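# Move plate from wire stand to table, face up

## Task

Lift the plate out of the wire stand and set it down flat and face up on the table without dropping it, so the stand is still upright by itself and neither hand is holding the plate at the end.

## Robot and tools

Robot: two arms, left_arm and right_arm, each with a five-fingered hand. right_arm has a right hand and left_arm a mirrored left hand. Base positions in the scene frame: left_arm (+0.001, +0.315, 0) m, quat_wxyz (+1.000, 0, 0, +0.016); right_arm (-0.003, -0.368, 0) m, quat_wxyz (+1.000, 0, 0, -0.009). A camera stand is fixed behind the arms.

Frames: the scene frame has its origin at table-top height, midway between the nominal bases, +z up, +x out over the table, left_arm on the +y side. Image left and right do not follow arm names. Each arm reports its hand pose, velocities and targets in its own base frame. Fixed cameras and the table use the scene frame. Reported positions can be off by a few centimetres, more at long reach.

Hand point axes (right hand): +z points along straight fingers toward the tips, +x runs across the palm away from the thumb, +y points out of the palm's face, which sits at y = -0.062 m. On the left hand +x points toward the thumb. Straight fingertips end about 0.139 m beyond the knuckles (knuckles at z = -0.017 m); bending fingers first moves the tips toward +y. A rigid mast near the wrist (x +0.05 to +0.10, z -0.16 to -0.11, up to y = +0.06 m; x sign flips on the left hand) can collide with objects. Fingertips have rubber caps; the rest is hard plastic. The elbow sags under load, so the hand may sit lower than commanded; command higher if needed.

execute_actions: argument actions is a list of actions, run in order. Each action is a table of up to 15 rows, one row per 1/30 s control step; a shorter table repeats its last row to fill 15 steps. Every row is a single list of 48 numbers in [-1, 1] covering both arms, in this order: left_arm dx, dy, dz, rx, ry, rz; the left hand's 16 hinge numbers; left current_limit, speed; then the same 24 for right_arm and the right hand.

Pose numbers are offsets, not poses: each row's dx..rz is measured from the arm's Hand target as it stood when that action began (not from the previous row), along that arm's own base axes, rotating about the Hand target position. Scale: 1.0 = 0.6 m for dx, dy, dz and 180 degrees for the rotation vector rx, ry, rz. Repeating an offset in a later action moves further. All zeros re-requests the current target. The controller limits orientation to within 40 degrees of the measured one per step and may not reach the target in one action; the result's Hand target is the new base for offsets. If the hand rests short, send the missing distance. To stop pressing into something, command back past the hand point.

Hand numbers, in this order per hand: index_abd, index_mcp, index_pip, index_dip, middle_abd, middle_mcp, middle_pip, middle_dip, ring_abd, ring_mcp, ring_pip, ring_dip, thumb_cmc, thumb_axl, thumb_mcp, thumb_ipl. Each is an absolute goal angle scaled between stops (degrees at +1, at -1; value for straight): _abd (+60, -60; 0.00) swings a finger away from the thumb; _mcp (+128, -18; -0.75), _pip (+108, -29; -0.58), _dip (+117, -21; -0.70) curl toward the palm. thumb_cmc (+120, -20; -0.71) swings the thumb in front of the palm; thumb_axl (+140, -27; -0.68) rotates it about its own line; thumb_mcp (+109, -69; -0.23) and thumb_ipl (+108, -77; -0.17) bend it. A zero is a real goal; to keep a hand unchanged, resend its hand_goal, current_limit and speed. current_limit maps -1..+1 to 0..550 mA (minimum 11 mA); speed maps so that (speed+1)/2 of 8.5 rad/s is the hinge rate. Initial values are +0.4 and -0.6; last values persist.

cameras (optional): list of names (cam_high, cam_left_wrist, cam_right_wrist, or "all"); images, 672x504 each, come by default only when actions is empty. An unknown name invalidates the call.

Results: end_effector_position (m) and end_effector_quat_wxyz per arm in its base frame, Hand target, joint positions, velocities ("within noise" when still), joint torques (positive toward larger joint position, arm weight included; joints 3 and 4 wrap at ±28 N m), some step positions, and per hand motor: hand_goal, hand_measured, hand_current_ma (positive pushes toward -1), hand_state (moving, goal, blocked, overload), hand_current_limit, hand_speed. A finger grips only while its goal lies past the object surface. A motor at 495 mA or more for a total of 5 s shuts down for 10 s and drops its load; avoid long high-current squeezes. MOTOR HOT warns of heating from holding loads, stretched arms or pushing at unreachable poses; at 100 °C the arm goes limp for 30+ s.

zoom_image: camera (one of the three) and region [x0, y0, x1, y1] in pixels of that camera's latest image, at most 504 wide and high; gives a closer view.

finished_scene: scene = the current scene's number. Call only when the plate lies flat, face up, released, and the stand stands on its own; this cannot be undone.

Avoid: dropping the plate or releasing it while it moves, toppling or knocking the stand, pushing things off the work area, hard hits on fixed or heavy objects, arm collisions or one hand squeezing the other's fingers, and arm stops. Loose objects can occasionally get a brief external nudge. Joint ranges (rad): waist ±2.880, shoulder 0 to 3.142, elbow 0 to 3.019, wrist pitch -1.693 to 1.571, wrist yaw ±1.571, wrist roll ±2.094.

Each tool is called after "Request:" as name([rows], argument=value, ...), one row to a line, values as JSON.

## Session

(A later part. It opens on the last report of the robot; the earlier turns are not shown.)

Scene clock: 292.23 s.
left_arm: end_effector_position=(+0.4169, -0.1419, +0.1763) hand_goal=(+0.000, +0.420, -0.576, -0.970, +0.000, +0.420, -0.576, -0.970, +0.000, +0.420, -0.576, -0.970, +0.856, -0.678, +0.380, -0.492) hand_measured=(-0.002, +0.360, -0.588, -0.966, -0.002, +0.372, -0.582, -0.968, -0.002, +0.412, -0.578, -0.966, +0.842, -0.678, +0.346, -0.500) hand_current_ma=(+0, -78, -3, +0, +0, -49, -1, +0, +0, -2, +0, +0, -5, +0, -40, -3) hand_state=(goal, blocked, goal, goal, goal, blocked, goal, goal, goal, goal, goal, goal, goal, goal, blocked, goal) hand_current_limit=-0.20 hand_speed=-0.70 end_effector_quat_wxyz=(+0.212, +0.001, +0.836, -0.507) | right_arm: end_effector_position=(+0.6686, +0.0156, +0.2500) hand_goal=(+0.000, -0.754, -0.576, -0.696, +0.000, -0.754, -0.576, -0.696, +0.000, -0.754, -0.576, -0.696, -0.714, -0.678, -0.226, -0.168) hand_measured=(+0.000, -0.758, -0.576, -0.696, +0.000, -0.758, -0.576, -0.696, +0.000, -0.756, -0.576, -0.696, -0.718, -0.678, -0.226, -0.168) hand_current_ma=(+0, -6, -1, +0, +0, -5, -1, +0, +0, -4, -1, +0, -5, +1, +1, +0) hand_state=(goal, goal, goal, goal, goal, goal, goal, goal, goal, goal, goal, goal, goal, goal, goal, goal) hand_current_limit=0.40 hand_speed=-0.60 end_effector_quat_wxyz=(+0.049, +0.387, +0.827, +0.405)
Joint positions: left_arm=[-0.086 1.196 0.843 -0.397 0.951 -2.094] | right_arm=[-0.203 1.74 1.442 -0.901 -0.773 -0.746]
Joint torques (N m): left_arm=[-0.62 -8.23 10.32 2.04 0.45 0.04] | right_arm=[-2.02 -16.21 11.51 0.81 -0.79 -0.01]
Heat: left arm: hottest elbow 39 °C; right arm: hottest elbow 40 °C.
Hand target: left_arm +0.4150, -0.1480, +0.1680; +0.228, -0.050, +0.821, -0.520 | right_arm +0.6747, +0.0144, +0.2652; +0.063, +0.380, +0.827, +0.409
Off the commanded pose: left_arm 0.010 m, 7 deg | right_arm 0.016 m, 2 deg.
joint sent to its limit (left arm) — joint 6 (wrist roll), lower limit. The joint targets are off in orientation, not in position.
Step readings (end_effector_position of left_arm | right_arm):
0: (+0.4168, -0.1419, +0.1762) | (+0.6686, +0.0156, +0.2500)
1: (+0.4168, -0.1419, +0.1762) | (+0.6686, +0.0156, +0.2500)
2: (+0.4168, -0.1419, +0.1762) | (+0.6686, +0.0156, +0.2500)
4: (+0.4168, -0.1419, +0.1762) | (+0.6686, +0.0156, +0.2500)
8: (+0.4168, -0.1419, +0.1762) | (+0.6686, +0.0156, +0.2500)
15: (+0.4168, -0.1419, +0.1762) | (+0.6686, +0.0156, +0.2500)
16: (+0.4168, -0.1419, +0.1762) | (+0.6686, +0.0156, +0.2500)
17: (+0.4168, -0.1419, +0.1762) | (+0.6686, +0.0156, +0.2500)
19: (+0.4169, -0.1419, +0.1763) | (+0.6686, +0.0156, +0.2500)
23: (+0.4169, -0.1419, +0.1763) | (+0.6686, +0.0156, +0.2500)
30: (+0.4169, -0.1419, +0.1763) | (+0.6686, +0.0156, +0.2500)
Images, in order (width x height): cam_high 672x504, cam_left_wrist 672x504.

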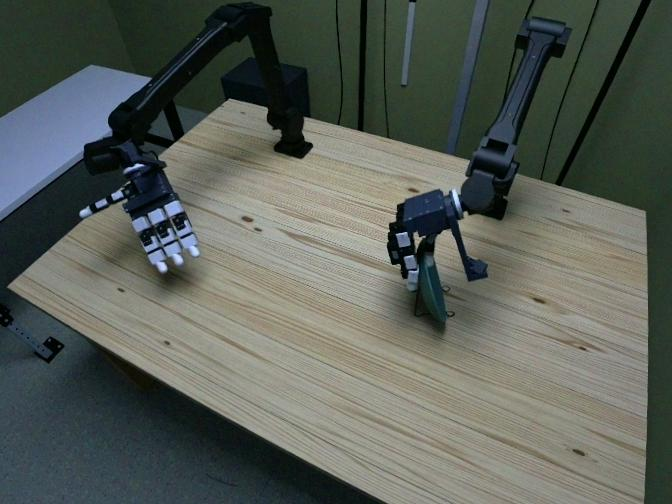

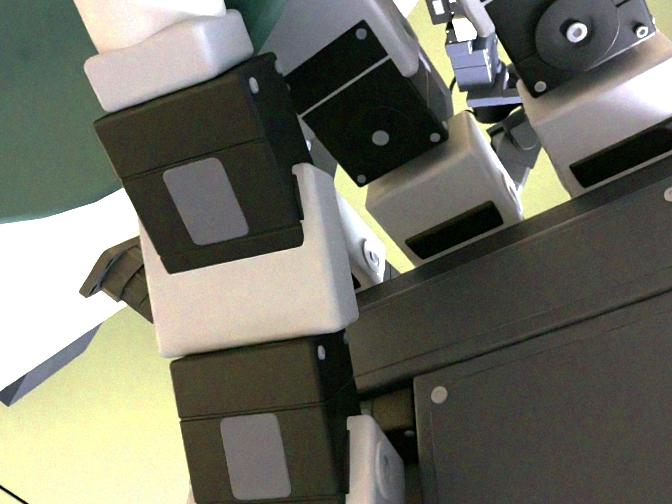

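Request:
execute_actions([
  [[0,0,0,0,0,0, 0,0.45,-0.576,-0.97,0,0.46,-0.576,-0.97,0,0.5,-0.576,-0.97,0.857,-0.678,0.5,-0.45,0.2,-0.7, 0,0,0,0,0,0, 0,-0.754,-0.576,-0.696,0,-0.754,-0.576,-0.696,0,-0.754,-0.576,-0.696,-0.714,-0.678,-0.226,-0.168,0.4,-0.6]],
  [[0,0,0,0,0,0, 0,0.47,-0.576,-0.9,0,0.48,-0.576,-0.9,0,0.52,-0.576,-0.9,0.857,-0.678,0.65,-0.35,0.7,-0.7, 0,0,0,0,0,0, 0,-0.754,-0.576,-0.696,0,-0.754,-0.576,-0.696,0,-0.754,-0.576,-0.696,-0.714,-0.678,-0.226,-0.168,0.4,-0.6]],
], cameras=["cam_high","cam_left_wrist"])

Request:
zoom_image(camera="cam_high", region=[360, 170, 500, 330])

Scene clock: 297.53 s.
left_arm: end_effector_position=(+0.4171, -0.1432, +0.1769) hand_goal=(+0.000, +0.470, -0.576, -0.900, +0.000, +0.480, -0.576, -0.900, +0.000, +0.520, -0.576, -0.900, +0.856, -0.678, +0.650, -0.350) hand_measured=(-0.004, +0.370, -0.616, -0.904, -0.004, +0.380, -0.606, -0.902, +0.002, +0.472, -0.588, -0.914, +0.826, -0.678, +0.356, -0.430) hand_current_ma=(+0, -199, -34, +0, +0, -199, -20, +0, +0, -52, -3, -4, -19, +0, -468, -199) hand_state=(goal, blocked, blocked, goal, goal, blocked, blocked, goal, goal, blocked, goal, goal, blocked, goal, blocked, blocked) hand_current_limit=0.70 hand_speed=-0.70 end_effector_quat_wxyz=(+0.213, +0.003, +0.835, -0.508) | right_arm: end_effector_position=(+0.6686, +0.0156, +0.2500) hand_goal=(+0.000, -0.754, -0.576, -0.696, +0.000, -0.754, -0.576, -0.696, +0.000, -0.754, -0.576, -0.696, -0.714, -0.678, -0.226, -0.168) hand_measured=(+0.000, -0.758, -0.576, -0.696, +0.000, -0.758, -0.576, -0.696, +0.000, -0.756, -0.576, -0.696, -0.718, -0.678, -0.226, -0.168) hand_current_ma=(+0, -6, -1, +0, +0, -5, -1, +0, +0, -4, -1, +0, -5, +1, +1, +0) hand_state=(goal, goal, goal, goal, goal, goal, goal, goal, goal, goal, goal, goal, goal, goal, goal, goal) hand_current_limit=0.40 hand_speed=-0.60 end_effector_quat_wxyz=(+0.049, +0.387, +0.827, +0.405)
Joint positions: left_arm=[-0.088 1.196 0.843 -0.393 0.953 -2.095] | right_arm=[-0.203 1.74 1.442 -0.901 -0.773 -0.746]
Joint torques (N m): left_arm=[-0.03 -8.35 10.24 1.74 0.36 0.04] | right_arm=[-2.26 -16.21 11.56 0.88 -0.78 -0.01]
Heat: left arm: hottest elbow 39 °C; right arm: hottest elbow 40 °C.
Hand target: left_arm +0.4150, -0.1480, +0.1680; +0.228, -0.050, +0.821, -0.520 | right_arm +0.6747, +0.0144, +0.2652; +0.063, +0.380, +0.827, +0.409
Off the commanded pose: left_arm 0.010 m, 7 deg | right_arm 0.016 m, 2 deg.
joint sent to its limit (left arm) — joint 6 (wrist roll), lower limit. The joint targets are off in orientation, not in position.
Step readings (end_effector_position of left_arm | right_arm):
0: (+0.4169, -0.1419, +0.1763) | (+0.6686, +0.0156, +0.2500)
1: (+0.4169, -0.1419, +0.1763) | (+0.6686, +0.0156, +0.2500)
2: (+0.4169, -0.1419, +0.1763) | (+0.6686, +0.0156, +0.2500)
4: (+0.4170, -0.1420, +0.1764) | (+0.6686, +0.0156, +0.2500)
8: (+0.4171, -0.1423, +0.1765) | (+0.6686, +0.0156, +0.2500)
15: (+0.4171, -0.1423, +0.1765) | (+0.6686, +0.0156, +0.2500)
16: (+0.4171, -0.1423, +0.1765) | (+0.6686, +0.0156, +0.2500)
17: (+0.4171, -0.1423, +0.1765) | (+0.6686, +0.0156, +0.2500)
19: (+0.4173, -0.1424, +0.1767) | (+0.6686, +0.0156, +0.2500)
23: (+0.4172, -0.1431, +0.1769) | (+0.6686, +0.0156, +0.2500)
30: (+0.4171, -0.1432, +0.1769) | (+0.6686, +0.0156, +0.2500)
Images, in order (width x height): cam_high 672x504, cam_left_wrist 672x504.

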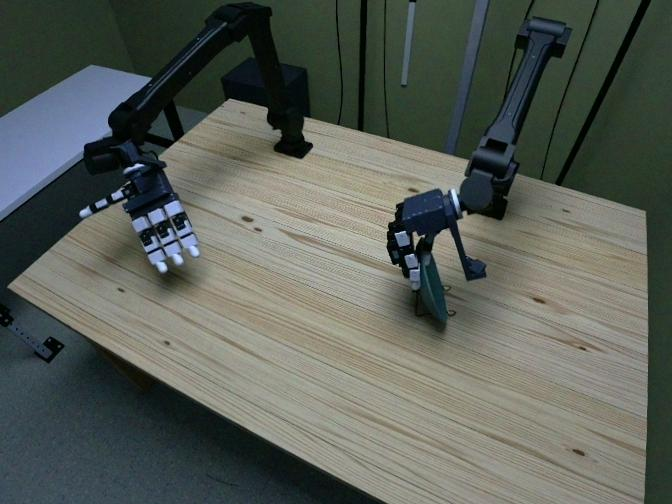

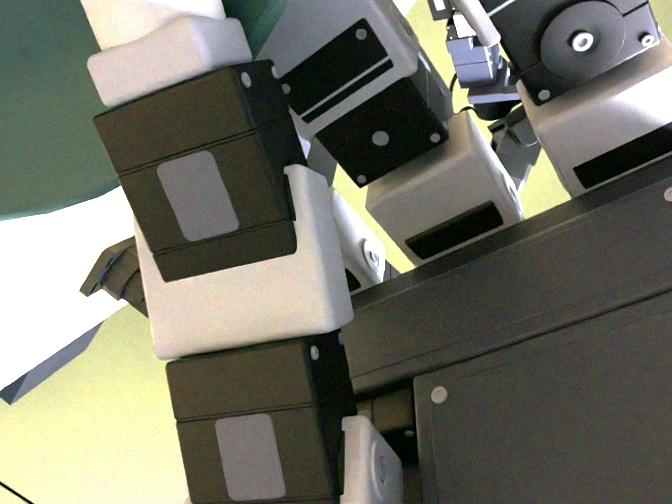

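Scaled by 3.150 from the camera's 672x504 image, which has a finer 960x720 frame.

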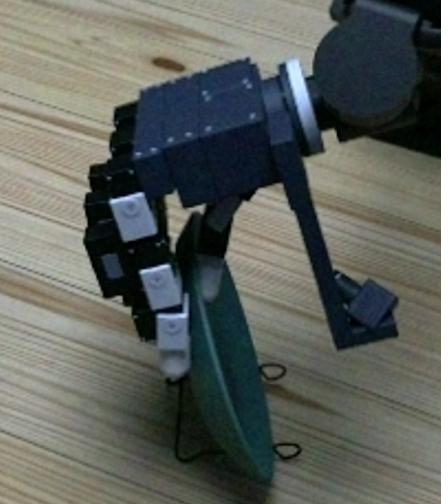

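Request:
execute_actions([
  [[0,0,0,0,0,0, 0,0.52,-0.576,-0.88,0,0.53,-0.576,-0.88,0,0.55,-0.576,-0.88,0.857,-0.678,0.7,-0.32,0.74,-0.7, 0,0,0,0,0,0, 0,-0.754,-0.576,-0.696,0,-0.754,-0.576,-0.696,0,-0.754,-0.576,-0.696,-0.714,-0.678,-0.226,-0.168,0.4,-0.6]],
  [[0.01,0,0.05,0,0,0, 0,0.52,-0.576,-0.88,0,0.53,-0.576,-0.88,0,0.55,-0.576,-0.88,0.857,-0.678,0.7,-0.32,0.74,-0.7, 0,0,0,0,0,0, 0,-0.754,-0.576,-0.696,0,-0.754,-0.576,-0.696,0,-0.754,-0.576,-0.696,-0.714,-0.678,-0.226,-0.168,0.4,-0.6]],
], cameras=["cam_high","cam_left_wrist"])

Request:
zoom_image(camera="cam_high", region=[360, 170, 500, 330])

Scene clock: 305.83 s.
left_arm: end_effector_position=(+0.4097, -0.1433, +0.1739) hand_goal=(+0.000, +0.520, -0.576, -0.880, +0.000, +0.530, -0.576, -0.880, +0.000, +0.550, -0.576, -0.880, +0.856, -0.678, +0.700, -0.320) hand_measured=(-0.002, +0.406, -0.620, -0.884, +0.010, +0.406, -0.608, -0.882, +0.012, +0.492, -0.592, -0.892, +0.810, -0.694, +0.356, -0.388) hand_current_ma=(+0, -247, -39, +0, +2, -293, -22, +0, +3, -70, -6, -4, -43, -8, -478, -152) hand_state=(goal, blocked, blocked, goal, goal, blocked, blocked, goal, goal, blocked, goal, goal, blocked, goal, blocked, blocked) hand_current_limit=0.74 hand_speed=-0.70 end_effector_quat_wxyz=(+0.193, -0.005, +0.840, -0.508) | right_arm: end_effector_position=(+0.6686, +0.0156, +0.2500) hand_goal=(+0.000, -0.754, -0.576, -0.696, +0.000, -0.754, -0.576, -0.696, +0.000, -0.754, -0.576, -0.696, -0.714, -0.678, -0.226, -0.168) hand_measured=(+0.000, -0.758, -0.576, -0.696, +0.000, -0.758, -0.576, -0.696, +0.000, -0.756, -0.576, -0.696, -0.718, -0.678, -0.226, -0.168) hand_current_ma=(+0, -6, -1, +0, +0, -5, -1, +0, +0, -4, -1, +0, -5, +1, +1, +0) hand_state=(goal, goal, goal, goal, goal, goal, goal, goal, goal, goal, goal, goal, goal, goal, goal, goal) hand_current_limit=0.40 hand_speed=-0.60 end_effector_quat_wxyz=(+0.049, +0.387, +0.827, +0.405)
Joint positions: left_arm=[-0.089 1.2 0.852 -0.444 0.957 -2.091] | right_arm=[-0.203 1.74 1.442 -0.901 -0.773 -0.746]
Joint torques (N m): left_arm=[0.44 -9.35 15.32 0.55 0.49 -0.02] | right_arm=[-1.85 -16.21 11.48 0.91 -0.8 -0.02]
Heat: left arm: hottest elbow 39 °C; right arm: hottest elbow 40 °C.
Hand target: left_arm +0.4210, -0.1480, +0.1980; +0.228, -0.050, +0.821, -0.520 | right_arm +0.6747, +0.0144, +0.2652; +0.063, +0.380, +0.827, +0.409
Off the commanded pose: left_arm 0.027 m, 7 deg | right_arm 0.016 m, 2 deg.
joint sent to its limit (left arm) — joint 6 (wrist roll), lower limit. The joint targets are off in orientation, not in position.
Step readings (end_effector_position of left_arm | right_arm):
0: (+0.4171, -0.1432, +0.1769) | (+0.6686, +0.0156, +0.2500)
1: (+0.4171, -0.1432, +0.1769) | (+0.6686, +0.0156, +0.2500)
2: (+0.4171, -0.1433, +0.1769) | (+0.6686, +0.0156, +0.2500)
4: (+0.4169, -0.1435, +0.1768) | (+0.6686, +0.0156, +0.2500)
8: (+0.4157, -0.1434, +0.1733) | (+0.6686, +0.0156, +0.2500)
15: (+0.4157, -0.1434, +0.1733) | (+0.6686, +0.0156, +0.2500)
16: (+0.4157, -0.1434, +0.1733) | (+0.6686, +0.0156, +0.2500)
17: (+0.4152, -0.1433, +0.1730) | (+0.6686, +0.0156, +0.2500)
19: (+0.4134, -0.1433, +0.1725) | (+0.6686, +0.0156, +0.2500)
23: (+0.4114, -0.1430, +0.1733) | (+0.6686, +0.0156, +0.2500)
30: (+0.4098, -0.1433, +0.1738) | (+0.6686, +0.0156, +0.2500)
Images, in order (width x height): cam_high 672x504, cam_left_wrist 672x504.

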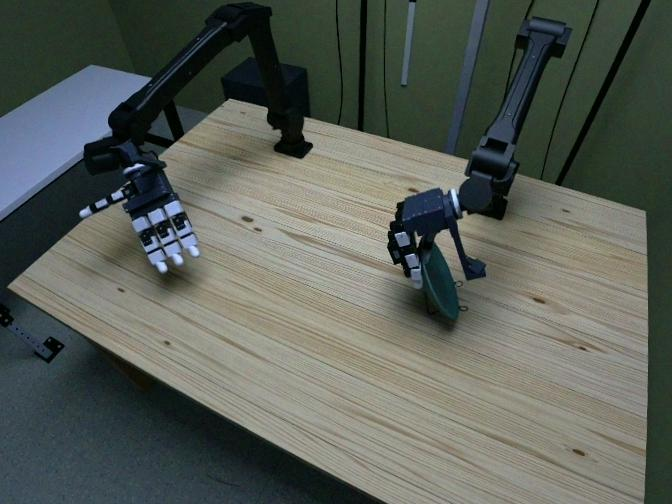

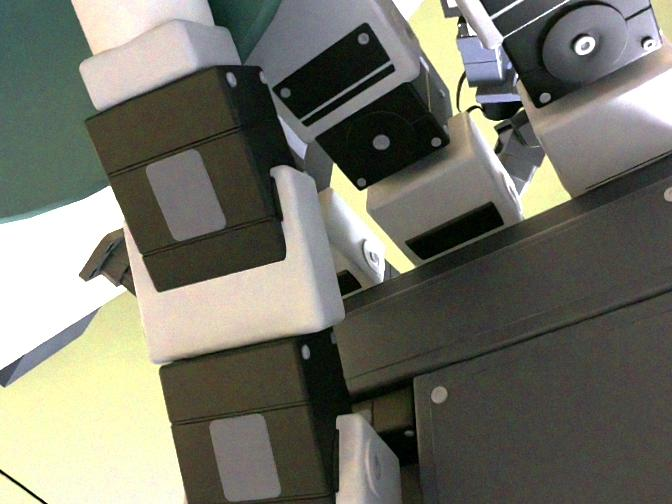

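Scaled by 3.150 from the camera's 672x504 image, which has a finer 960x720 frame.

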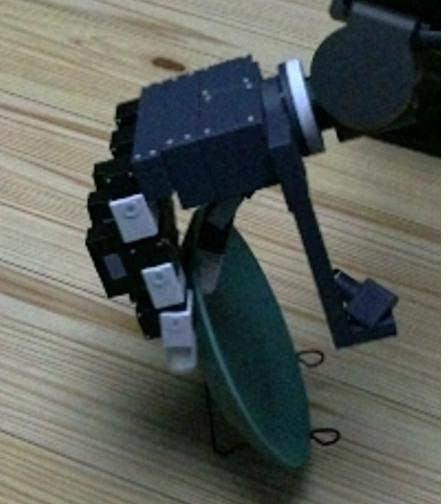

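Request:
execute_actions([
  [[0.01,0,0.025,0,0,0, 0,0.52,-0.576,-0.88,0,0.53,-0.576,-0.88,0,0.55,-0.576,-0.88,0.857,-0.678,0.7,-0.32,0.74,-0.7, 0,0,0,0,0,0, 0,-0.754,-0.576,-0.696,0,-0.754,-0.576,-0.696,0,-0.754,-0.576,-0.696,-0.714,-0.678,-0.226,-0.168,0.4,-0.6]],
  [[0.005,0,0.025,0,0,0, 0,0.52,-0.576,-0.88,0,0.53,-0.576,-0.88,0,0.55,-0.576,-0.88,0.857,-0.678,0.7,-0.32,0.74,-0.7, 0,0,0,0,0,0, 0,-0.754,-0.576,-0.696,0,-0.754,-0.576,-0.696,0,-0.754,-0.576,-0.696,-0.714,-0.678,-0.226,-0.168,0.4,-0.6]],
], cameras=["cam_high","cam_left_wrist"])

Request:
zoom_image(camera="cam_high", region=[360, 170, 500, 330])

Scene clock: 319.83 s.
left_arm: end_effector_position=(+0.4013, -0.1432, +0.1820) hand_goal=(+0.000, +0.520, -0.576, -0.880, +0.000, +0.530, -0.576, -0.880, +0.000, +0.550, -0.576, -0.880, +0.856, -0.678, +0.700, -0.320) hand_measured=(-0.006, +0.406, -0.620, -0.884, +0.002, +0.406, -0.608, -0.882, +0.012, +0.492, -0.594, -0.892, +0.804, -0.696, +0.356, -0.388) hand_current_ma=(-1, -247, -39, +0, +0, -293, -22, +0, +3, -70, -7, -4, -54, -11, -478, -152) hand_state=(goal, blocked, blocked, goal, goal, blocked, blocked, goal, goal, blocked, goal, goal, blocked, goal, blocked, blocked) hand_current_limit=0.74 hand_speed=-0.70 end_effector_quat_wxyz=(+0.166, -0.022, +0.846, -0.507) | right_arm: end_effector_position=(+0.6686, +0.0156, +0.2500) hand_goal=(+0.000, -0.754, -0.576, -0.696, +0.000, -0.754, -0.576, -0.696, +0.000, -0.754, -0.576, -0.696, -0.714, -0.678, -0.226, -0.168) hand_measured=(+0.000, -0.758, -0.576, -0.696, +0.000, -0.758, -0.576, -0.696, +0.000, -0.756, -0.576, -0.696, -0.718, -0.678, -0.226, -0.168) hand_current_ma=(+0, -6, -1, +0, +0, -5, -1, +0, +0, -4, -1, +0, -5, +1, +1, +0) hand_state=(goal, goal, goal, goal, goal, goal, goal, goal, goal, goal, goal, goal, goal, goal, goal, goal) hand_current_limit=0.40 hand_speed=-0.60 end_effector_quat_wxyz=(+0.049, +0.387, +0.827, +0.405)
Joint positions: left_arm=[-0.089 1.2 0.891 -0.544 0.96 -2.098] | right_arm=[-0.203 1.74 1.442 -0.901 -0.773 -0.746]
Joint torques (N m): left_arm=[0.73 -10.05 18.39 1.24 0.74 0.03] | right_arm=[-1.85 -16.44 11.47 0.9 -0.79 -0.04]
Heat: left arm: hottest elbow 41 °C; right arm: hottest elbow 40 °C.
Hand target: left_arm +0.4300, -0.1480, +0.2281; +0.228, -0.050, +0.821, -0.521 | right_arm +0.6747, +0.0144, +0.2652; +0.063, +0.380, +0.827, +0.409
Off the commanded pose: left_arm 0.054 m, 8 deg | right_arm 0.016 m, 2 deg.
joint sent to its limit (left arm) — joint 6 (wrist roll), lower limit. The joint targets are off in position and orientation.
Step readings (end_effector_position of left_arm | right_arm):
0: (+0.4096, -0.1433, +0.1738) | (+0.6686, +0.0156, +0.2500)
1: (+0.4097, -0.1433, +0.1740) | (+0.6686, +0.0156, +0.2500)
2: (+0.4095, -0.1433, +0.1744) | (+0.6686, +0.0156, +0.2500)
4: (+0.4070, -0.1431, +0.1739) | (+0.6686, +0.0156, +0.2500)
8: (+0.4043, -0.1428, +0.1740) | (+0.6686, +0.0156, +0.2500)
15: (+0.4031, -0.1428, +0.1740) | (+0.6686, +0.0156, +0.2500)
16: (+0.4031, -0.1428, +0.1742) | (+0.6686, +0.0156, +0.2500)
17: (+0.4028, -0.1428, +0.1745) | (+0.6686, +0.0156, +0.2500)
19: (+0.4014, -0.1428, +0.1757) | (+0.6686, +0.0156, +0.2500)
23: (+0.4003, -0.1431, +0.1785) | (+0.6686, +0.0156, +0.2500)
30: (+0.4015, -0.1433, +0.1819) | (+0.6686, +0.0156, +0.2500)
Images, in order (width x height): cam_high 672x504, cam_left_wrist 672x504.

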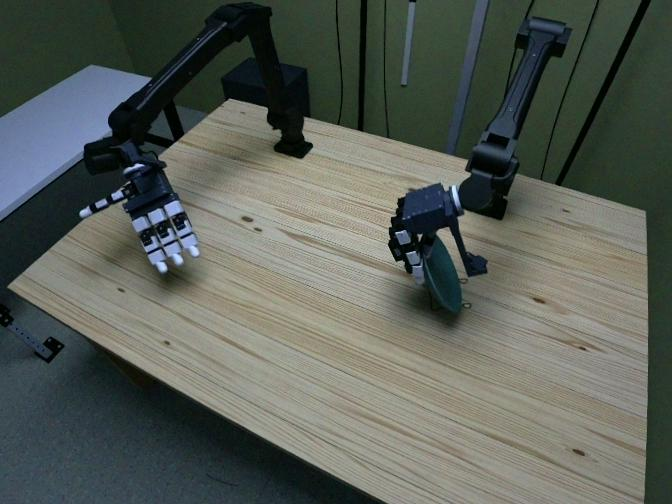

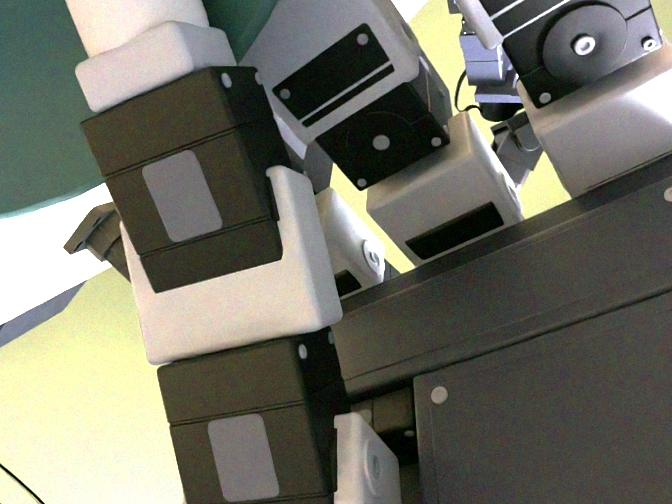

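Scaled by 3.150 from the camera's 672x504 image, which has a finer 960x720 frame.

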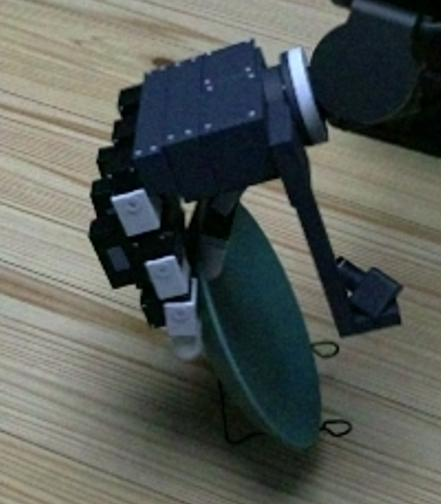

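Request:
execute_actions([
  [[0.01,0,0.025,0,0,0, 0,0.52,-0.576,-0.88,0,0.53,-0.576,-0.88,0,0.55,-0.576,-0.88,0.857,-0.678,0.7,-0.32,0.74,-0.7, 0,0,0,0,0,0, 0,-0.754,-0.576,-0.696,0,-0.754,-0.576,-0.696,0,-0.754,-0.576,-0.696,-0.714,-0.678,-0.226,-0.168,0.4,-0.6]],
  [[0.005,0,0.02,0,0,0, 0,0.52,-0.576,-0.88,0,0.53,-0.576,-0.88,0,0.55,-0.576,-0.88,0.857,-0.678,0.7,-0.32,0.74,-0.7, 0,0,0,0,0,0, 0,-0.754,-0.576,-0.696,0,-0.754,-0.576,-0.696,0,-0.754,-0.576,-0.696,-0.714,-0.678,-0.226,-0.168,0.4,-0.6]],
], cameras=["cam_high","cam_left_wrist"])

Request:
zoom_image(camera="cam_high", region=[360, 170, 500, 330])

Scene clock: 329.37 s.
left_arm: end_effector_position=(+0.4115, -0.1444, +0.2128) hand_goal=(+0.000, +0.520, -0.576, -0.880, +0.000, +0.530, -0.576, -0.880, +0.000, +0.550, -0.576, -0.880, +0.856, -0.678, +0.700, -0.320) hand_measured=(-0.006, +0.406, -0.620, -0.884, +0.002, +0.406, -0.608, -0.882, +0.012, +0.492, -0.594, -0.892, +0.804, -0.696, +0.356, -0.388) hand_current_ma=(-1, -247, -39, +0, +0, -293, -22, +0, +3, -70, -7, -4, -55, -11, -478, -152) hand_state=(goal, blocked, blocked, goal, goal, blocked, blocked, goal, goal, blocked, goal, goal, blocked, goal, blocked, blocked) hand_current_limit=0.74 hand_speed=-0.70 end_effector_quat_wxyz=(+0.170, -0.020, +0.844, -0.508) | right_arm: end_effector_position=(+0.6686, +0.0156, +0.2500) hand_goal=(+0.000, -0.754, -0.576, -0.696, +0.000, -0.754, -0.576, -0.696, +0.000, -0.754, -0.576, -0.696, -0.714, -0.678, -0.226, -0.168) hand_measured=(+0.000, -0.758, -0.576, -0.696, +0.000, -0.758, -0.576, -0.696, +0.000, -0.756, -0.576, -0.696, -0.718, -0.678, -0.226, -0.168) hand_current_ma=(+0, -6, -1, +0, +0, -5, -1, +0, +0, -4, -1, +0, -5, +1, +1, +0) hand_state=(goal, goal, goal, goal, goal, goal, goal, goal, goal, goal, goal, goal, goal, goal, goal, goal) hand_current_limit=0.40 hand_speed=-0.60 end_effector_quat_wxyz=(+0.049, +0.387, +0.827, +0.405)
Joint positions: left_arm=[-0.089 1.2 0.972 -0.614 0.961 -2.099] | right_arm=[-0.203 1.74 1.442 -0.901 -0.773 -0.746]
Joint torques (N m): left_arm=[0.91 -9.23 18.65 1.16 0.62 0.03] | right_arm=[-1.9 -16.56 11.49 0.8 -0.81 0.02]
Heat: left arm: hottest elbow 44 °C; right arm: hottest elbow 40 °C.
Hand target: left_arm +0.4390, -0.1480, +0.2551; +0.228, -0.050, +0.821, -0.520 | right_arm +0.6747, +0.0144, +0.2652; +0.063, +0.380, +0.827, +0.409
Off the commanded pose: left_arm 0.051 m, 8 deg | right_arm 0.016 m, 2 deg.
joint sent to its limit (left arm) — joint 6 (wrist roll), lower limit. The joint targets are off in position and orientation.
Step readings (end_effector_position of left_arm | right_arm):
0: (+0.4012, -0.1432, +0.1819) | (+0.6686, +0.0156, +0.2500)
1: (+0.4013, -0.1432, +0.1821) | (+0.6686, +0.0156, +0.2500)
2: (+0.4010, -0.1432, +0.1824) | (+0.6686, +0.0156, +0.2500)
4: (+0.4007, -0.1433, +0.1847) | (+0.6686, +0.0156, +0.2500)
8: (+0.4046, -0.1437, +0.1934) | (+0.6686, +0.0156, +0.2500)
15: (+0.4092, -0.1441, +0.2013) | (+0.6686, +0.0156, +0.2500)
16: (+0.4089, -0.1441, +0.2012) | (+0.6686, +0.0156, +0.2500)
17: (+0.4085, -0.1441, +0.2014) | (+0.6686, +0.0156, +0.2500)
19: (+0.4075, -0.1440, +0.2022) | (+0.6686, +0.0156, +0.2500)
23: (+0.4088, -0.1441, +0.2071) | (+0.6686, +0.0156, +0.2500)
30: (+0.4120, -0.1444, +0.2130) | (+0.6686, +0.0156, +0.2500)
Images, in order (width x height): cam_high 672x504, cam_left_wrist 672x504.

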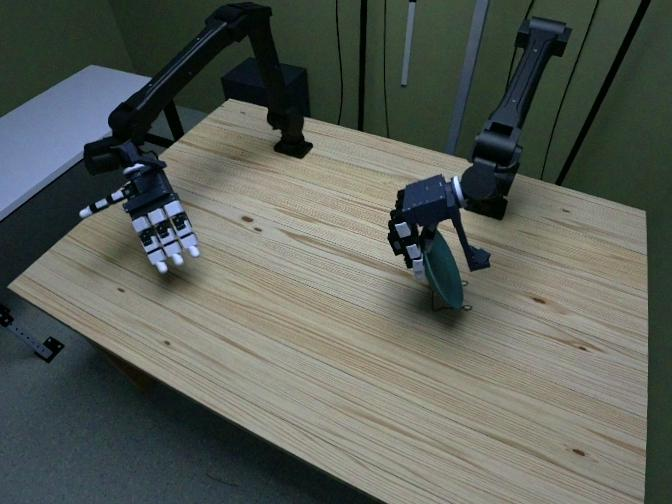

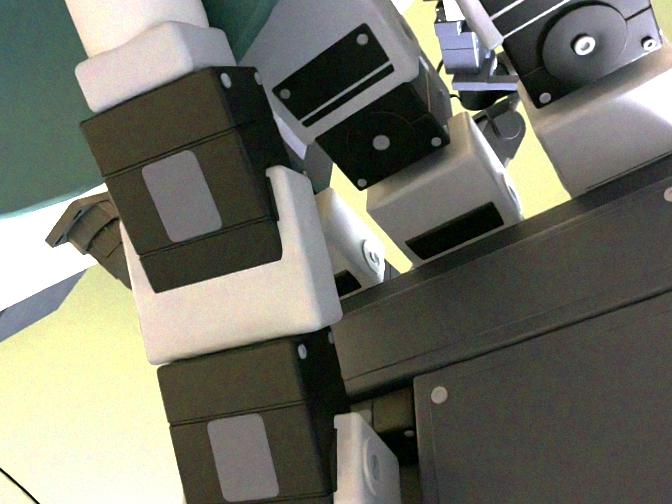

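Scaled by 3.150 from the camera's 672x504 image, which has a finer 960x720 frame.

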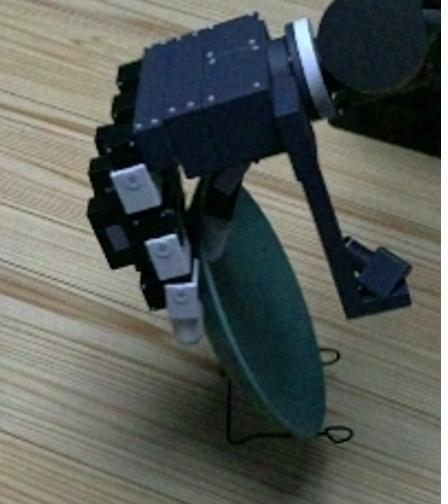

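Request:
execute_actions([
  [[0.01,0,0.025,0,0,0,0,0.52,-0.576,-0.88,0,0.53,-0.576,-0.88,0,0.55,-0.576,-0.88,0.857,-0.678,0.7,-0.32,0.74,-0.7,0,0,0,0,0,0,0,-0.754,-0.576,-0.696,0,-0.754,-0.576,-0.696,0,-0.754,-0.576,-0.696,-0.714,-0.678,-0.226,-0.168,0.4,-0.6]],
  [[0.01,0,0.025,0,0,0,0,0.52,-0.576,-0.88,0,0.53,-0.576,-0.88,0,0.55,-0.576,-0.88,0.857,-0.678,0.7,-0.32,0.74,-0.7,0,0,0,0,0,0,0,-0.754,-0.576,-0.696,0,-0.754,-0.576,-0.696,0,-0.754,-0.576,-0.696,-0.714,-0.678,-0.226,-0.168,0.4,-0.6]],
], cameras=["cam_high"])

Request:
zoom_image(camera="cam_high", region=[360, 150, 528, 318])

Scene clock: 355.43 s.
left_arm: end_effector_position=(+0.4252, -0.1456, +0.2421) hand_goal=(+0.000, +0.520, -0.576, -0.880, +0.000, +0.530, -0.576, -0.880, +0.000, +0.550, -0.576, -0.880, +0.856, -0.678, +0.700, -0.320) hand_measured=(-0.008, +0.406, -0.620, -0.884, +0.002, +0.406, -0.608, -0.882, +0.012, +0.492, -0.594, -0.892, +0.804, -0.696, +0.356, -0.388) hand_current_ma=(-1, -247, -39, +0, +0, -293, -22, +0, +3, -70, -7, -4, -55, -11, -479, -152) hand_state=(goal, blocked, blocked, goal, goal, blocked, blocked, goal, goal, blocked, goal, goal, blocked, goal, blocked, blocked) hand_current_limit=0.74 hand_speed=-0.70 end_effector_quat_wxyz=(+0.170, -0.020, +0.844, -0.508) | right_arm: end_effector_position=(+0.6686, +0.0156, +0.2500) hand_goal=(+0.000, -0.754, -0.576, -0.696, +0.000, -0.754, -0.576, -0.696, +0.000, -0.754, -0.576, -0.696, -0.714, -0.678, -0.226, -0.168) hand_measured=(+0.000, -0.758, -0.576, -0.696, +0.000, -0.758, -0.576, -0.696, +0.000, -0.756, -0.576, -0.696, -0.718, -0.678, -0.226, -0.168) hand_current_ma=(+0, -6, -1, +0, +0, -5, -1, +0, +0, -4, -1, +0, -5, +1, +1, +0) hand_state=(goal, goal, goal, goal, goal, goal, goal, goal, goal, goal, goal, goal, goal, goal, goal, goal) hand_current_limit=0.40 hand_speed=-0.60 end_effector_quat_wxyz=(+0.049, +0.387, +0.827, +0.405)
Joint positions: left_arm=[-0.089 1.222 1.068 -0.688 0.961 -2.099] | right_arm=[-0.203 1.74 1.442 -0.901 -0.773 -0.746]
Joint torques (N m): left_arm=[1.26 -9.93 18.92 1.25 0.58 0.05] | right_arm=[-1.96 -16.38 11.49 0.81 -0.8 0]
Heat: left arm: hottest elbow 45 °C; right arm: hottest elbow 40 °C.
Hand target: left_arm +0.4510, -0.1480, +0.2850; +0.228, -0.050, +0.821, -0.520 | right_arm +0.6747, +0.0144, +0.2652; +0.063, +0.380, +0.827, +0.409
Off the commanded pose: left_arm 0.050 m, 8 deg | right_arm 0.016 m, 2 deg.
joint sent to its limit (left arm) — joint 6 (wrist roll), lower limit. The joint targets are off in position and orientation.
Step readings (end_effector_position of left_arm | right_arm):
0: (+0.4115, -0.1444, +0.2128) | (+0.6686, +0.0156, +0.2500)
1: (+0.4114, -0.1443, +0.2127) | (+0.6686, +0.0156, +0.2500)
2: (+0.4112, -0.1443, +0.2131) | (+0.6686, +0.0156, +0.2500)
4: (+0.4113, -0.1443, +0.2151) | (+0.6686, +0.0156, +0.2500)
8: (+0.4147, -0.1446, +0.2228) | (+0.6686, +0.0156, +0.2500)
15: (+0.4187, -0.1450, +0.2305) | (+0.6686, +0.0156, +0.2500)
16: (+0.4187, -0.1450, +0.2306) | (+0.6686, +0.0156, +0.2500)
17: (+0.4184, -0.1450, +0.2306) | (+0.6686, +0.0156, +0.2500)
19: (+0.4186, -0.1450, +0.2315) | (+0.6686, +0.0156, +0.2500)
23: (+0.4220, -0.1453, +0.2366) | (+0.6686, +0.0156, +0.2500)
30: (+0.4252, -0.1456, +0.2437) | (+0.6686, +0.0156, +0.2500)
Images, in order (width x height): cam_high 672x504.

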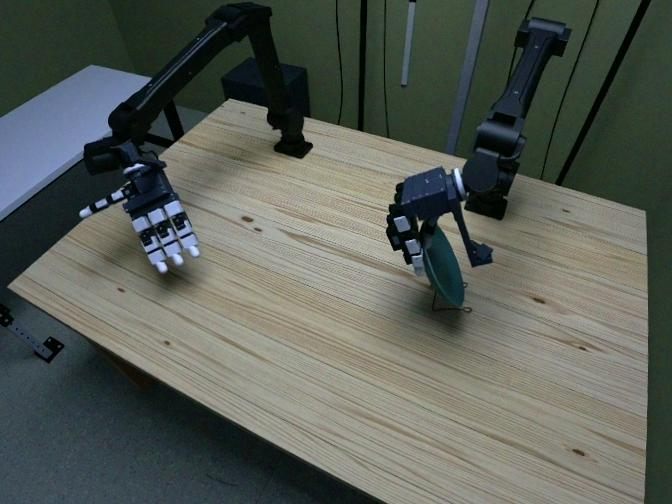

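Scaled by 3.000 from the camera's 672x504 image, which has a finer 960x720 frame.

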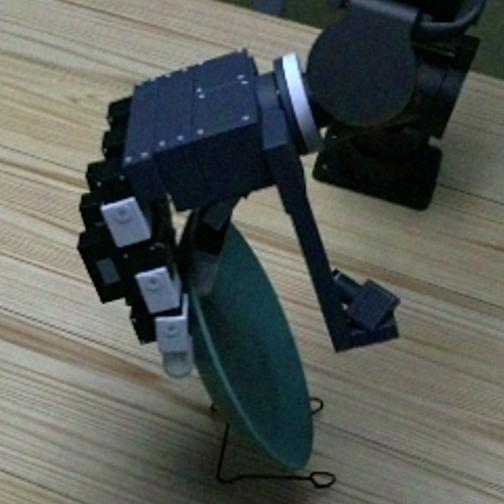

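Request:
execute_actions([
  [[0.005,0,0.03,0,0,0,0,0.52,-0.576,-0.88,0,0.53,-0.576,-0.88,0,0.55,-0.576,-0.88,0.857,-0.678,0.7,-0.32,0.74,-0.7,0,0,0,0,0,0,0,-0.754,-0.576,-0.696,0,-0.754,-0.576,-0.696,0,-0.754,-0.576,-0.696,-0.714,-0.678,-0.226,-0.168,0.4,-0.6]],
  [[0.005,0,0.03,0,0,0,0,0.52,-0.576,-0.88,0,0.53,-0.576,-0.88,0,0.55,-0.576,-0.88,0.857,-0.678,0.7,-0.32,0.74,-0.7,0,0,0,0,0,0,0,-0.754,-0.576,-0.696,0,-0.754,-0.576,-0.696,0,-0.754,-0.576,-0.696,-0.714,-0.678,-0.226,-0.168,0.4,-0.6]],
  [[0.005,0,0.03,0,0,0,0,0.52,-0.576,-0.88,0,0.53,-0.576,-0.88,0,0.55,-0.576,-0.88,0.857,-0.678,0.7,-0.32,0.74,-0.7,0,0,0,0,0,0,0,-0.754,-0.576,-0.696,0,-0.754,-0.576,-0.696,0,-0.754,-0.576,-0.696,-0.714,-0.678,-0.226,-0.168,0.4,-0.6]],
], cameras=["cam_high"])

Request:
zoom_image(camera="cam_high", region=[360, 150, 528, 318])

Scene clock: 362.70 s.
left_arm: end_effector_position=(+0.4385, -0.1468, +0.2953) hand_goal=(+0.000, +0.520, -0.576, -0.880, +0.000, +0.530, -0.576, -0.880, +0.000, +0.550, -0.576, -0.880, +0.856, -0.678, +0.700, -0.320) hand_measured=(-0.008, +0.406, -0.620, -0.884, +0.002, +0.406, -0.608, -0.882, +0.012, +0.492, -0.594, -0.892, +0.804, -0.696, +0.356, -0.388) hand_current_ma=(-1, -247, -39, +0, +0, -293, -22, +0, +3, -70, -7, -4, -56, -11, -478, -152) hand_state=(goal, blocked, blocked, goal, goal, blocked, blocked, goal, goal, blocked, goal, goal, blocked, goal, blocked, blocked) hand_current_limit=0.74 hand_speed=-0.70 end_effector_quat_wxyz=(+0.170, -0.020, +0.845, -0.508) | right_arm: end_effector_position=(+0.6686, +0.0156, +0.2500) hand_goal=(+0.000, -0.754, -0.576, -0.696, +0.000, -0.754, -0.576, -0.696, +0.000, -0.754, -0.576, -0.696, -0.714, -0.678, -0.226, -0.168) hand_measured=(+0.000, -0.758, -0.576, -0.696, +0.000, -0.758, -0.576, -0.696, +0.000, -0.756, -0.576, -0.696, -0.718, -0.678, -0.226, -0.168) hand_current_ma=(+0, -6, -1, +0, +0, -5, -1, +0, +0, -4, -1, +0, -5, +1, +1, +0) hand_state=(goal, goal, goal, goal, goal, goal, goal, goal, goal, goal, goal, goal, goal, goal, goal, goal) hand_current_limit=0.40 hand_speed=-0.60 end_effector_quat_wxyz=(+0.049, +0.387, +0.827, +0.405)
Joint positions: left_arm=[-0.089 1.246 1.228 -0.824 0.961 -2.099] | right_arm=[-0.203 1.74 1.442 -0.901 -0.773 -0.746]
Joint torques (N m): left_arm=[1.26 -10.11 19.15 1.1 0.53 0.05] | right_arm=[-1.79 -15.91 11.51 0.92 -0.81 -0.02]
Heat: left arm: hottest elbow 45 °C; right arm: hottest elbow 40 °C.
Hand target: left_arm +0.4600, -0.1480, +0.3392; +0.228, -0.050, +0.821, -0.520 | right_arm +0.6747, +0.0144, +0.2652; +0.063, +0.380, +0.827, +0.409
Off the commanded pose: left_arm 0.049 m, 8 deg | right_arm 0.016 m, 2 deg.
joint sent to its limit (left arm) — joint 6 (wrist roll), lower limit. The joint targets are off in orientation, not in position.
Step readings (end_effector_position of left_arm | right_arm):
0: (+0.4252, -0.1456, +0.2421) | (+0.6686, +0.0156, +0.2500)
1: (+0.4251, -0.1456, +0.2422) | (+0.6686, +0.0156, +0.2500)
2: (+0.4248, -0.1455, +0.2425) | (+0.6686, +0.0156, +0.2500)
4: (+0.4242, -0.1455, +0.2448) | (+0.6686, +0.0156, +0.2500)
8: (+0.4264, -0.1457, +0.2533) | (+0.6686, +0.0156, +0.2500)
15: (+0.4300, -0.1460, +0.2621) | (+0.6686, +0.0156, +0.2500)
16: (+0.4300, -0.1460, +0.2621) | (+0.6686, +0.0156, +0.2500)
17: (+0.4295, -0.1459, +0.2624) | (+0.6686, +0.0156, +0.2500)
19: (+0.4288, -0.1459, +0.2636) | (+0.6686, +0.0156, +0.2500)
23: (+0.4310, -0.1461, +0.2709) | (+0.6686, +0.0156, +0.2500)
30: (+0.4340, -0.1464, +0.2796) | (+0.6686, +0.0156, +0.2500)
31: (+0.4340, -0.1463, +0.2799) | (+0.6686, +0.0156, +0.2500)
32: (+0.4336, -0.1463, +0.2800) | (+0.6686, +0.0156, +0.2500)
34: (+0.4332, -0.1463, +0.2818) | (+0.6686, +0.0156, +0.2500)
38: (+0.4356, -0.1465, +0.2890) | (+0.6686, +0.0156, +0.2500)
45: (+0.4382, -0.1467, +0.2977) | (+0.6686, +0.0156, +0.2500)
Images, in order (width x height): cam_high 672x504.

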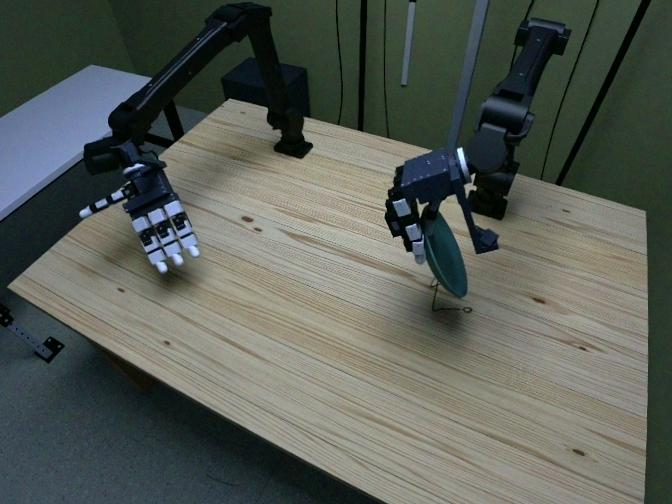

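Scaled by 3.000 from the camera's 672x504 image, which has a finer 960x720 frame.

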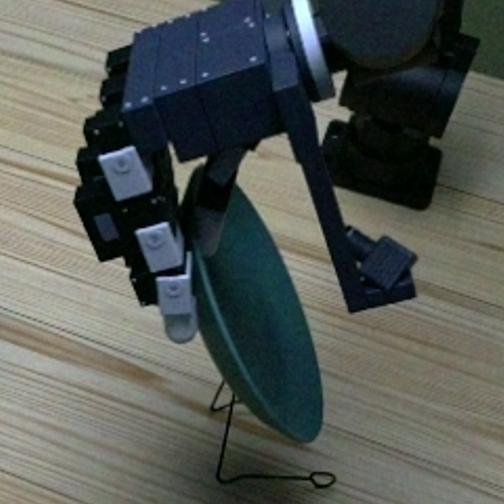

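Request:
execute_actions([
  [[0,-0.01,0.03,0,0,0,0,0.52,-0.576,-0.88,0,0.53,-0.576,-0.88,0,0.55,-0.576,-0.88,0.857,-0.678,0.7,-0.32,0.74,-0.7,0,0,0,0,0,0,0,-0.754,-0.576,-0.696,0,-0.754,-0.576,-0.696,0,-0.754,-0.576,-0.696,-0.714,-0.678,-0.226,-0.168,0.4,-0.6]],
  [[0,-0.03,0.02,0,0,-0.012,0,0.52,-0.576,-0.88,0,0.53,-0.576,-0.88,0,0.55,-0.576,-0.88,0.857,-0.678,0.7,-0.32,0.74,-0.7,0,0,0,0,0,0,0,-0.754,-0.576,-0.696,0,-0.754,-0.576,-0.696,0,-0.754,-0.576,-0.696,-0.714,-0.678,-0.226,-0.168,0.4,-0.6]],
  [[-0.004,-0.04,0,0,0,-0.018,0,0.52,-0.576,-0.88,0,0.53,-0.576,-0.88,0,0.55,-0.576,-0.88,0.857,-0.678,0.7,-0.32,0.74,-0.7,0,0,0,0,0,0,0,-0.754,-0.576,-0.696,0,-0.754,-0.576,-0.696,0,-0.754,-0.576,-0.696,-0.714,-0.678,-0.226,-0.168,0.4,-0.6]],
  [[-0.004,-0.04,0,0,0,-0.018,0,0.52,-0.576,-0.88,0,0.53,-0.576,-0.88,0,0.55,-0.576,-0.88,0.857,-0.678,0.7,-0.32,0.74,-0.7,0,0,0,0,0,0,0,-0.754,-0.576,-0.696,0,-0.754,-0.576,-0.696,0,-0.754,-0.576,-0.696,-0.714,-0.678,-0.226,-0.168,0.4,-0.6]],
], cameras=["cam_high"])

Request:
zoom_image(camera="cam_high", region=[340, 150, 508, 318])

Scene clock: 408.73 s.
left_arm: end_effector_position=(+0.4373, -0.2103, +0.3237) hand_goal=(+0.000, +0.520, -0.576, -0.880, +0.000, +0.530, -0.576, -0.880, +0.000, +0.550, -0.576, -0.880, +0.856, -0.678, +0.700, -0.320) hand_measured=(-0.008, +0.408, -0.620, -0.884, +0.000, +0.406, -0.608, -0.882, +0.012, +0.492, -0.594, -0.892, +0.802, -0.696, +0.356, -0.388) hand_current_ma=(-1, -243, -39, +0, +0, -289, -22, +0, +3, -70, -7, -4, -58, -11, -479, -152) hand_state=(goal, blocked, blocked, goal, goal, blocked, blocked, goal, goal, blocked, goal, goal, blocked, goal, blocked, blocked) hand_current_limit=0.74 hand_speed=-0.70 end_effector_quat_wxyz=(+0.132, +0.036, +0.845, -0.517) | right_arm: end_effector_position=(+0.6686, +0.0156, +0.2500) hand_goal=(+0.000, -0.754, -0.576, -0.696, +0.000, -0.754, -0.576, -0.696, +0.000, -0.754, -0.576, -0.696, -0.714, -0.678, -0.226, -0.168) hand_measured=(+0.000, -0.758, -0.576, -0.696, +0.000, -0.758, -0.576, -0.696, +0.000, -0.756, -0.576, -0.696, -0.718, -0.678, -0.226, -0.168) hand_current_ma=(+0, -6, -1, +0, +0, -5, -1, +0, +0, -4, -1, +0, -5, +1, +1, +0) hand_state=(goal, goal, goal, goal, goal, goal, goal, goal, goal, goal, goal, goal, goal, goal, goal, goal) hand_current_limit=0.40 hand_speed=-0.60 end_effector_quat_wxyz=(+0.049, +0.387, +0.827, +0.405)
Joint positions: left_arm=[-0.225 1.311 1.362 -0.899 0.961 -2.099] | right_arm=[-0.203 1.74 1.442 -0.901 -0.773 -0.746]
Joint torques (N m): left_arm=[0.15 -10.87 19.3 1.42 0.57 0.04] | right_arm=[-1.9 -16.62 11.55 0.83 -0.83 -0.02]
Heat: left arm: hottest elbow 53 °C; right arm: hottest elbow 40 °C.
Hand target: left_arm +0.4553, -0.2199, +0.3690; +0.188, +0.012, +0.823, -0.536 | right_arm +0.6747, +0.0144, +0.2652; +0.063, +0.380, +0.827, +0.409
Off the commanded pose: left_arm 0.050 m, 8 deg | right_arm 0.016 m, 2 deg.
joint sent to its limit (left arm) — joint 6 (wrist roll), lower limit. The joint targets are off in position and orientation.
Step readings (end_effector_position of left_arm | right_arm):
0: (+0.4385, -0.1468, +0.2953) | (+0.6686, +0.0156, +0.2500)
1: (+0.4384, -0.1467, +0.2952) | (+0.6686, +0.0156, +0.2500)
2: (+0.4380, -0.1467, +0.2956) | (+0.6686, +0.0156, +0.2500)
4: (+0.4374, -0.1467, +0.2977) | (+0.6686, +0.0156, +0.2500)
8: (+0.4389, -0.1467, +0.3067) | (+0.6686, +0.0156, +0.2500)
15: (+0.4418, -0.1467, +0.3162) | (+0.6686, +0.0156, +0.2500)
16: (+0.4417, -0.1466, +0.3160) | (+0.6686, +0.0156, +0.2500)
17: (+0.4412, -0.1475, +0.3163) | (+0.6686, +0.0156, +0.2500)
19: (+0.4410, -0.1500, +0.3171) | (+0.6686, +0.0156, +0.2500)
23: (+0.4422, -0.1585, +0.3211) | (+0.6686, +0.0156, +0.2500)
30: (+0.4421, -0.1638, +0.3259) | (+0.6686, +0.0156, +0.2500)
31: (+0.4423, -0.1638, +0.3261) | (+0.6686, +0.0156, +0.2500)
32: (+0.4419, -0.1652, +0.3261) | (+0.6686, +0.0156, +0.2500)
34: (+0.4421, -0.1684, +0.3263) | (+0.6686, +0.0156, +0.2500)
38: (+0.4411, -0.1802, +0.3253) | (+0.6686, +0.0156, +0.2500)
45: (+0.4398, -0.1874, +0.3228) | (+0.6686, +0.0156, +0.2500)
46: (+0.4397, -0.1876, +0.3228) | (+0.6686, +0.0156, +0.2500)
47: (+0.4395, -0.1885, +0.3230) | (+0.6686, +0.0156, +0.2500)
49: (+0.4397, -0.1914, +0.3238) | (+0.6686, +0.0156, +0.2500)
53: (+0.4388, -0.2027, +0.3250) | (+0.6686, +0.0156, +0.2500)
60: (+0.4372, -0.2102, +0.3239) | (+0.6686, +0.0156, +0.2500)
Images, in order (width x height): cam_high 672x504.

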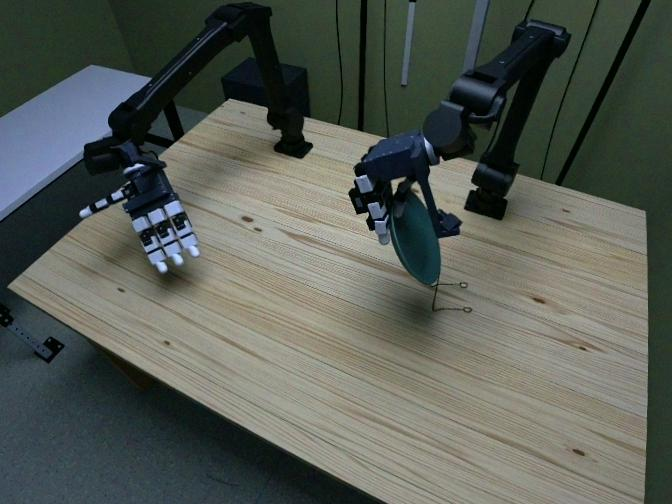

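Scaled by 3.000 from the camera's 672x504 image, which has a finer 960x720 frame.

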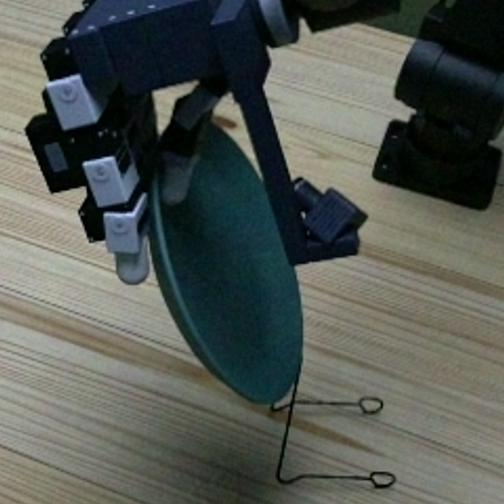

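Request:
execute_actions([
  [[-0.004,-0.045,0,0,0,-0.018,0,0.52,-0.576,-0.88,0,0.53,-0.576,-0.88,0,0.55,-0.576,-0.88,0.857,-0.678,0.7,-0.32,0.74,-0.7,0,0,0,0,0,0,0,-0.754,-0.576,-0.696,0,-0.754,-0.576,-0.696,0,-0.754,-0.576,-0.696,-0.714,-0.678,-0.226,-0.168,0.4,-0.6]],
  [[-0.004,-0.045,0,0,0,-0.02,0,0.52,-0.576,-0.88,0,0.53,-0.576,-0.88,0,0.55,-0.576,-0.88,0.857,-0.678,0.7,-0.32,0.74,-0.7,0,0,0,0,0,0,0,-0.754,-0.576,-0.696,0,-0.754,-0.576,-0.696,0,-0.754,-0.576,-0.696,-0.714,-0.678,-0.226,-0.168,0.4,-0.6]],
  [[-0.004,-0.045,0,0,0,-0.02,0,0.52,-0.576,-0.88,0,0.53,-0.576,-0.88,0,0.55,-0.576,-0.88,0.857,-0.678,0.7,-0.32,0.74,-0.7,0,0,0,0,0,0,0,-0.754,-0.576,-0.696,0,-0.754,-0.576,-0.696,0,-0.754,-0.576,-0.696,-0.714,-0.678,-0.226,-0.168,0.4,-0.6]],
  [[-0.004,-0.025,0,0,0,-0.012,0,0.52,-0.576,-0.88,0,0.53,-0.576,-0.88,0,0.55,-0.576,-0.88,0.857,-0.678,0.7,-0.32,0.74,-0.7,0,0,0,0,0,0,0,-0.754,-0.576,-0.696,0,-0.754,-0.576,-0.696,0,-0.754,-0.576,-0.696,-0.714,-0.678,-0.226,-0.168,0.4,-0.6]],
], cameras=["cam_high"])

Request:
zoom_image(camera="cam_high", region=[310, 130, 478, 298])

Scene clock: 417.17 s.
left_arm: end_effector_position=(+0.4300, -0.3013, +0.3242) hand_goal=(+0.000, +0.520, -0.576, -0.880, +0.000, +0.530, -0.576, -0.880, +0.000, +0.550, -0.576, -0.880, +0.856, -0.678, +0.700, -0.320) hand_measured=(-0.008, +0.408, -0.620, -0.884, +0.000, +0.408, -0.608, -0.882, +0.012, +0.494, -0.594, -0.892, +0.802, -0.696, +0.356, -0.388) hand_current_ma=(-1, -239, -39, +0, +0, -287, -22, +0, +3, -70, -7, -4, -59, -12, -478, -152) hand_state=(goal, blocked, blocked, goal, goal, blocked, blocked, goal, goal, blocked, goal, goal, blocked, goal, blocked, blocked) hand_current_limit=0.74 hand_speed=-0.70 end_effector_quat_wxyz=(+0.081, +0.112, +0.836, -0.531) | right_arm: end_effector_position=(+0.6686, +0.0156, +0.2500) hand_goal=(+0.000, -0.754, -0.576, -0.696, +0.000, -0.754, -0.576, -0.696, +0.000, -0.754, -0.576, -0.696, -0.714, -0.678, -0.226, -0.168) hand_measured=(+0.000, -0.758, -0.576, -0.696, +0.000, -0.758, -0.576, -0.696, +0.000, -0.756, -0.576, -0.696, -0.718, -0.678, -0.226, -0.168) hand_current_ma=(+0, -6, -1, +0, +0, -5, -1, +0, +0, -4, -1, +0, -5, +1, +1, +0) hand_state=(goal, goal, goal, goal, goal, goal, goal, goal, goal, goal, goal, goal, goal, goal, goal, goal) hand_current_limit=0.40 hand_speed=-0.60 end_effector_quat_wxyz=(+0.049, +0.387, +0.827, +0.405)
Joint positions: left_arm=[-0.401 1.421 1.468 -0.899 0.975 -2.099] | right_arm=[-0.203 1.74 1.442 -0.901 -0.773 -0.746]
Joint torques (N m): left_arm=[-0.32 -12.81 19.33 1.42 0.72 0.05] | right_arm=[-1.67 -16.44 11.54 0.88 -0.79 0.01]
Heat: left arm: hottest elbow 54 °C; right arm: hottest elbow 40 °C.
Hand target: left_arm +0.4456, -0.3159, +0.3688; +0.128, +0.102, +0.817, -0.554 | right_arm +0.6747, +0.0144, +0.2652; +0.063, +0.380, +0.827, +0.409
Off the commanded pose: left_arm 0.050 m, 6 deg | right_arm 0.016 m, 2 deg.
joint sent to its limit (left arm) — joint 6 (wrist roll), lower limit. The joint targets are off in position and orientation.
Step readings (end_effector_position of left_arm | right_arm):
0: (+0.4373, -0.2103, +0.3237) | (+0.6686, +0.0156, +0.2500)
1: (+0.4372, -0.2104, +0.3237) | (+0.6686, +0.0156, +0.2500)
2: (+0.4371, -0.2113, +0.3237) | (+0.6686, +0.0156, +0.2500)
4: (+0.4375, -0.2150, +0.3246) | (+0.6686, +0.0156, +0.2500)
8: (+0.4364, -0.2284, +0.3255) | (+0.6686, +0.0156, +0.2500)
15: (+0.4345, -0.2367, +0.3233) | (+0.6686, +0.0156, +0.2500)
16: (+0.4346, -0.2368, +0.3233) | (+0.6686, +0.0156, +0.2500)
17: (+0.4344, -0.2378, +0.3233) | (+0.6686, +0.0156, +0.2500)
19: (+0.4353, -0.2410, +0.3241) | (+0.6686, +0.0156, +0.2500)
23: (+0.4346, -0.2538, +0.3253) | (+0.6686, +0.0156, +0.2500)
30: (+0.4324, -0.2625, +0.3233) | (+0.6686, +0.0156, +0.2500)
31: (+0.4325, -0.2625, +0.3233) | (+0.6686, +0.0156, +0.2500)
32: (+0.4324, -0.2635, +0.3233) | (+0.6686, +0.0156, +0.2500)
34: (+0.4335, -0.2668, +0.3243) | (+0.6686, +0.0156, +0.2500)
38: (+0.4331, -0.2795, +0.3258) | (+0.6686, +0.0156, +0.2500)
45: (+0.4305, -0.2886, +0.3233) | (+0.6686, +0.0156, +0.2500)
46: (+0.4306, -0.2886, +0.3232) | (+0.6686, +0.0156, +0.2500)
47: (+0.4308, -0.2889, +0.3231) | (+0.6686, +0.0156, +0.2500)
49: (+0.4312, -0.2906, +0.3237) | (+0.6686, +0.0156, +0.2500)
53: (+0.4317, -0.2963, +0.3251) | (+0.6686, +0.0156, +0.2500)
60: (+0.4300, -0.3012, +0.3244) | (+0.6686, +0.0156, +0.2500)
Images, in order (width x height): cam_high 672x504.

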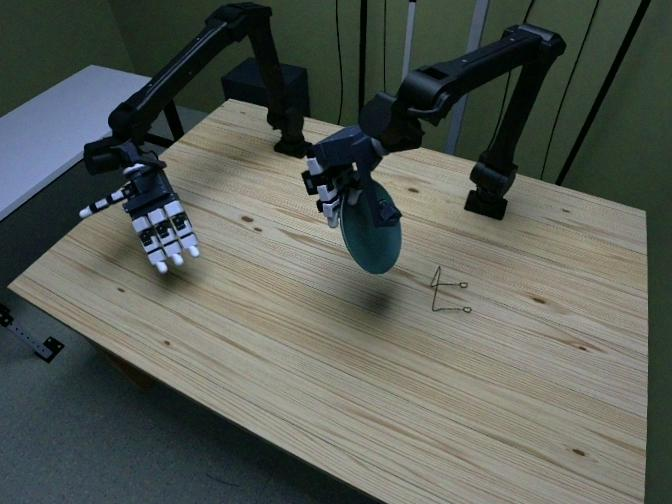

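Scaled by 3.000 from the camera's 672x504 image, which has a finer 960x720 frame.

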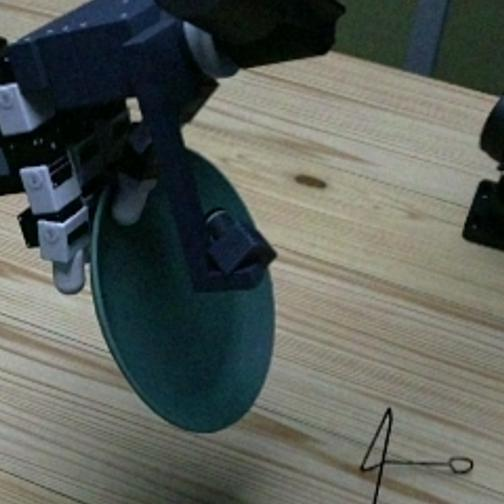

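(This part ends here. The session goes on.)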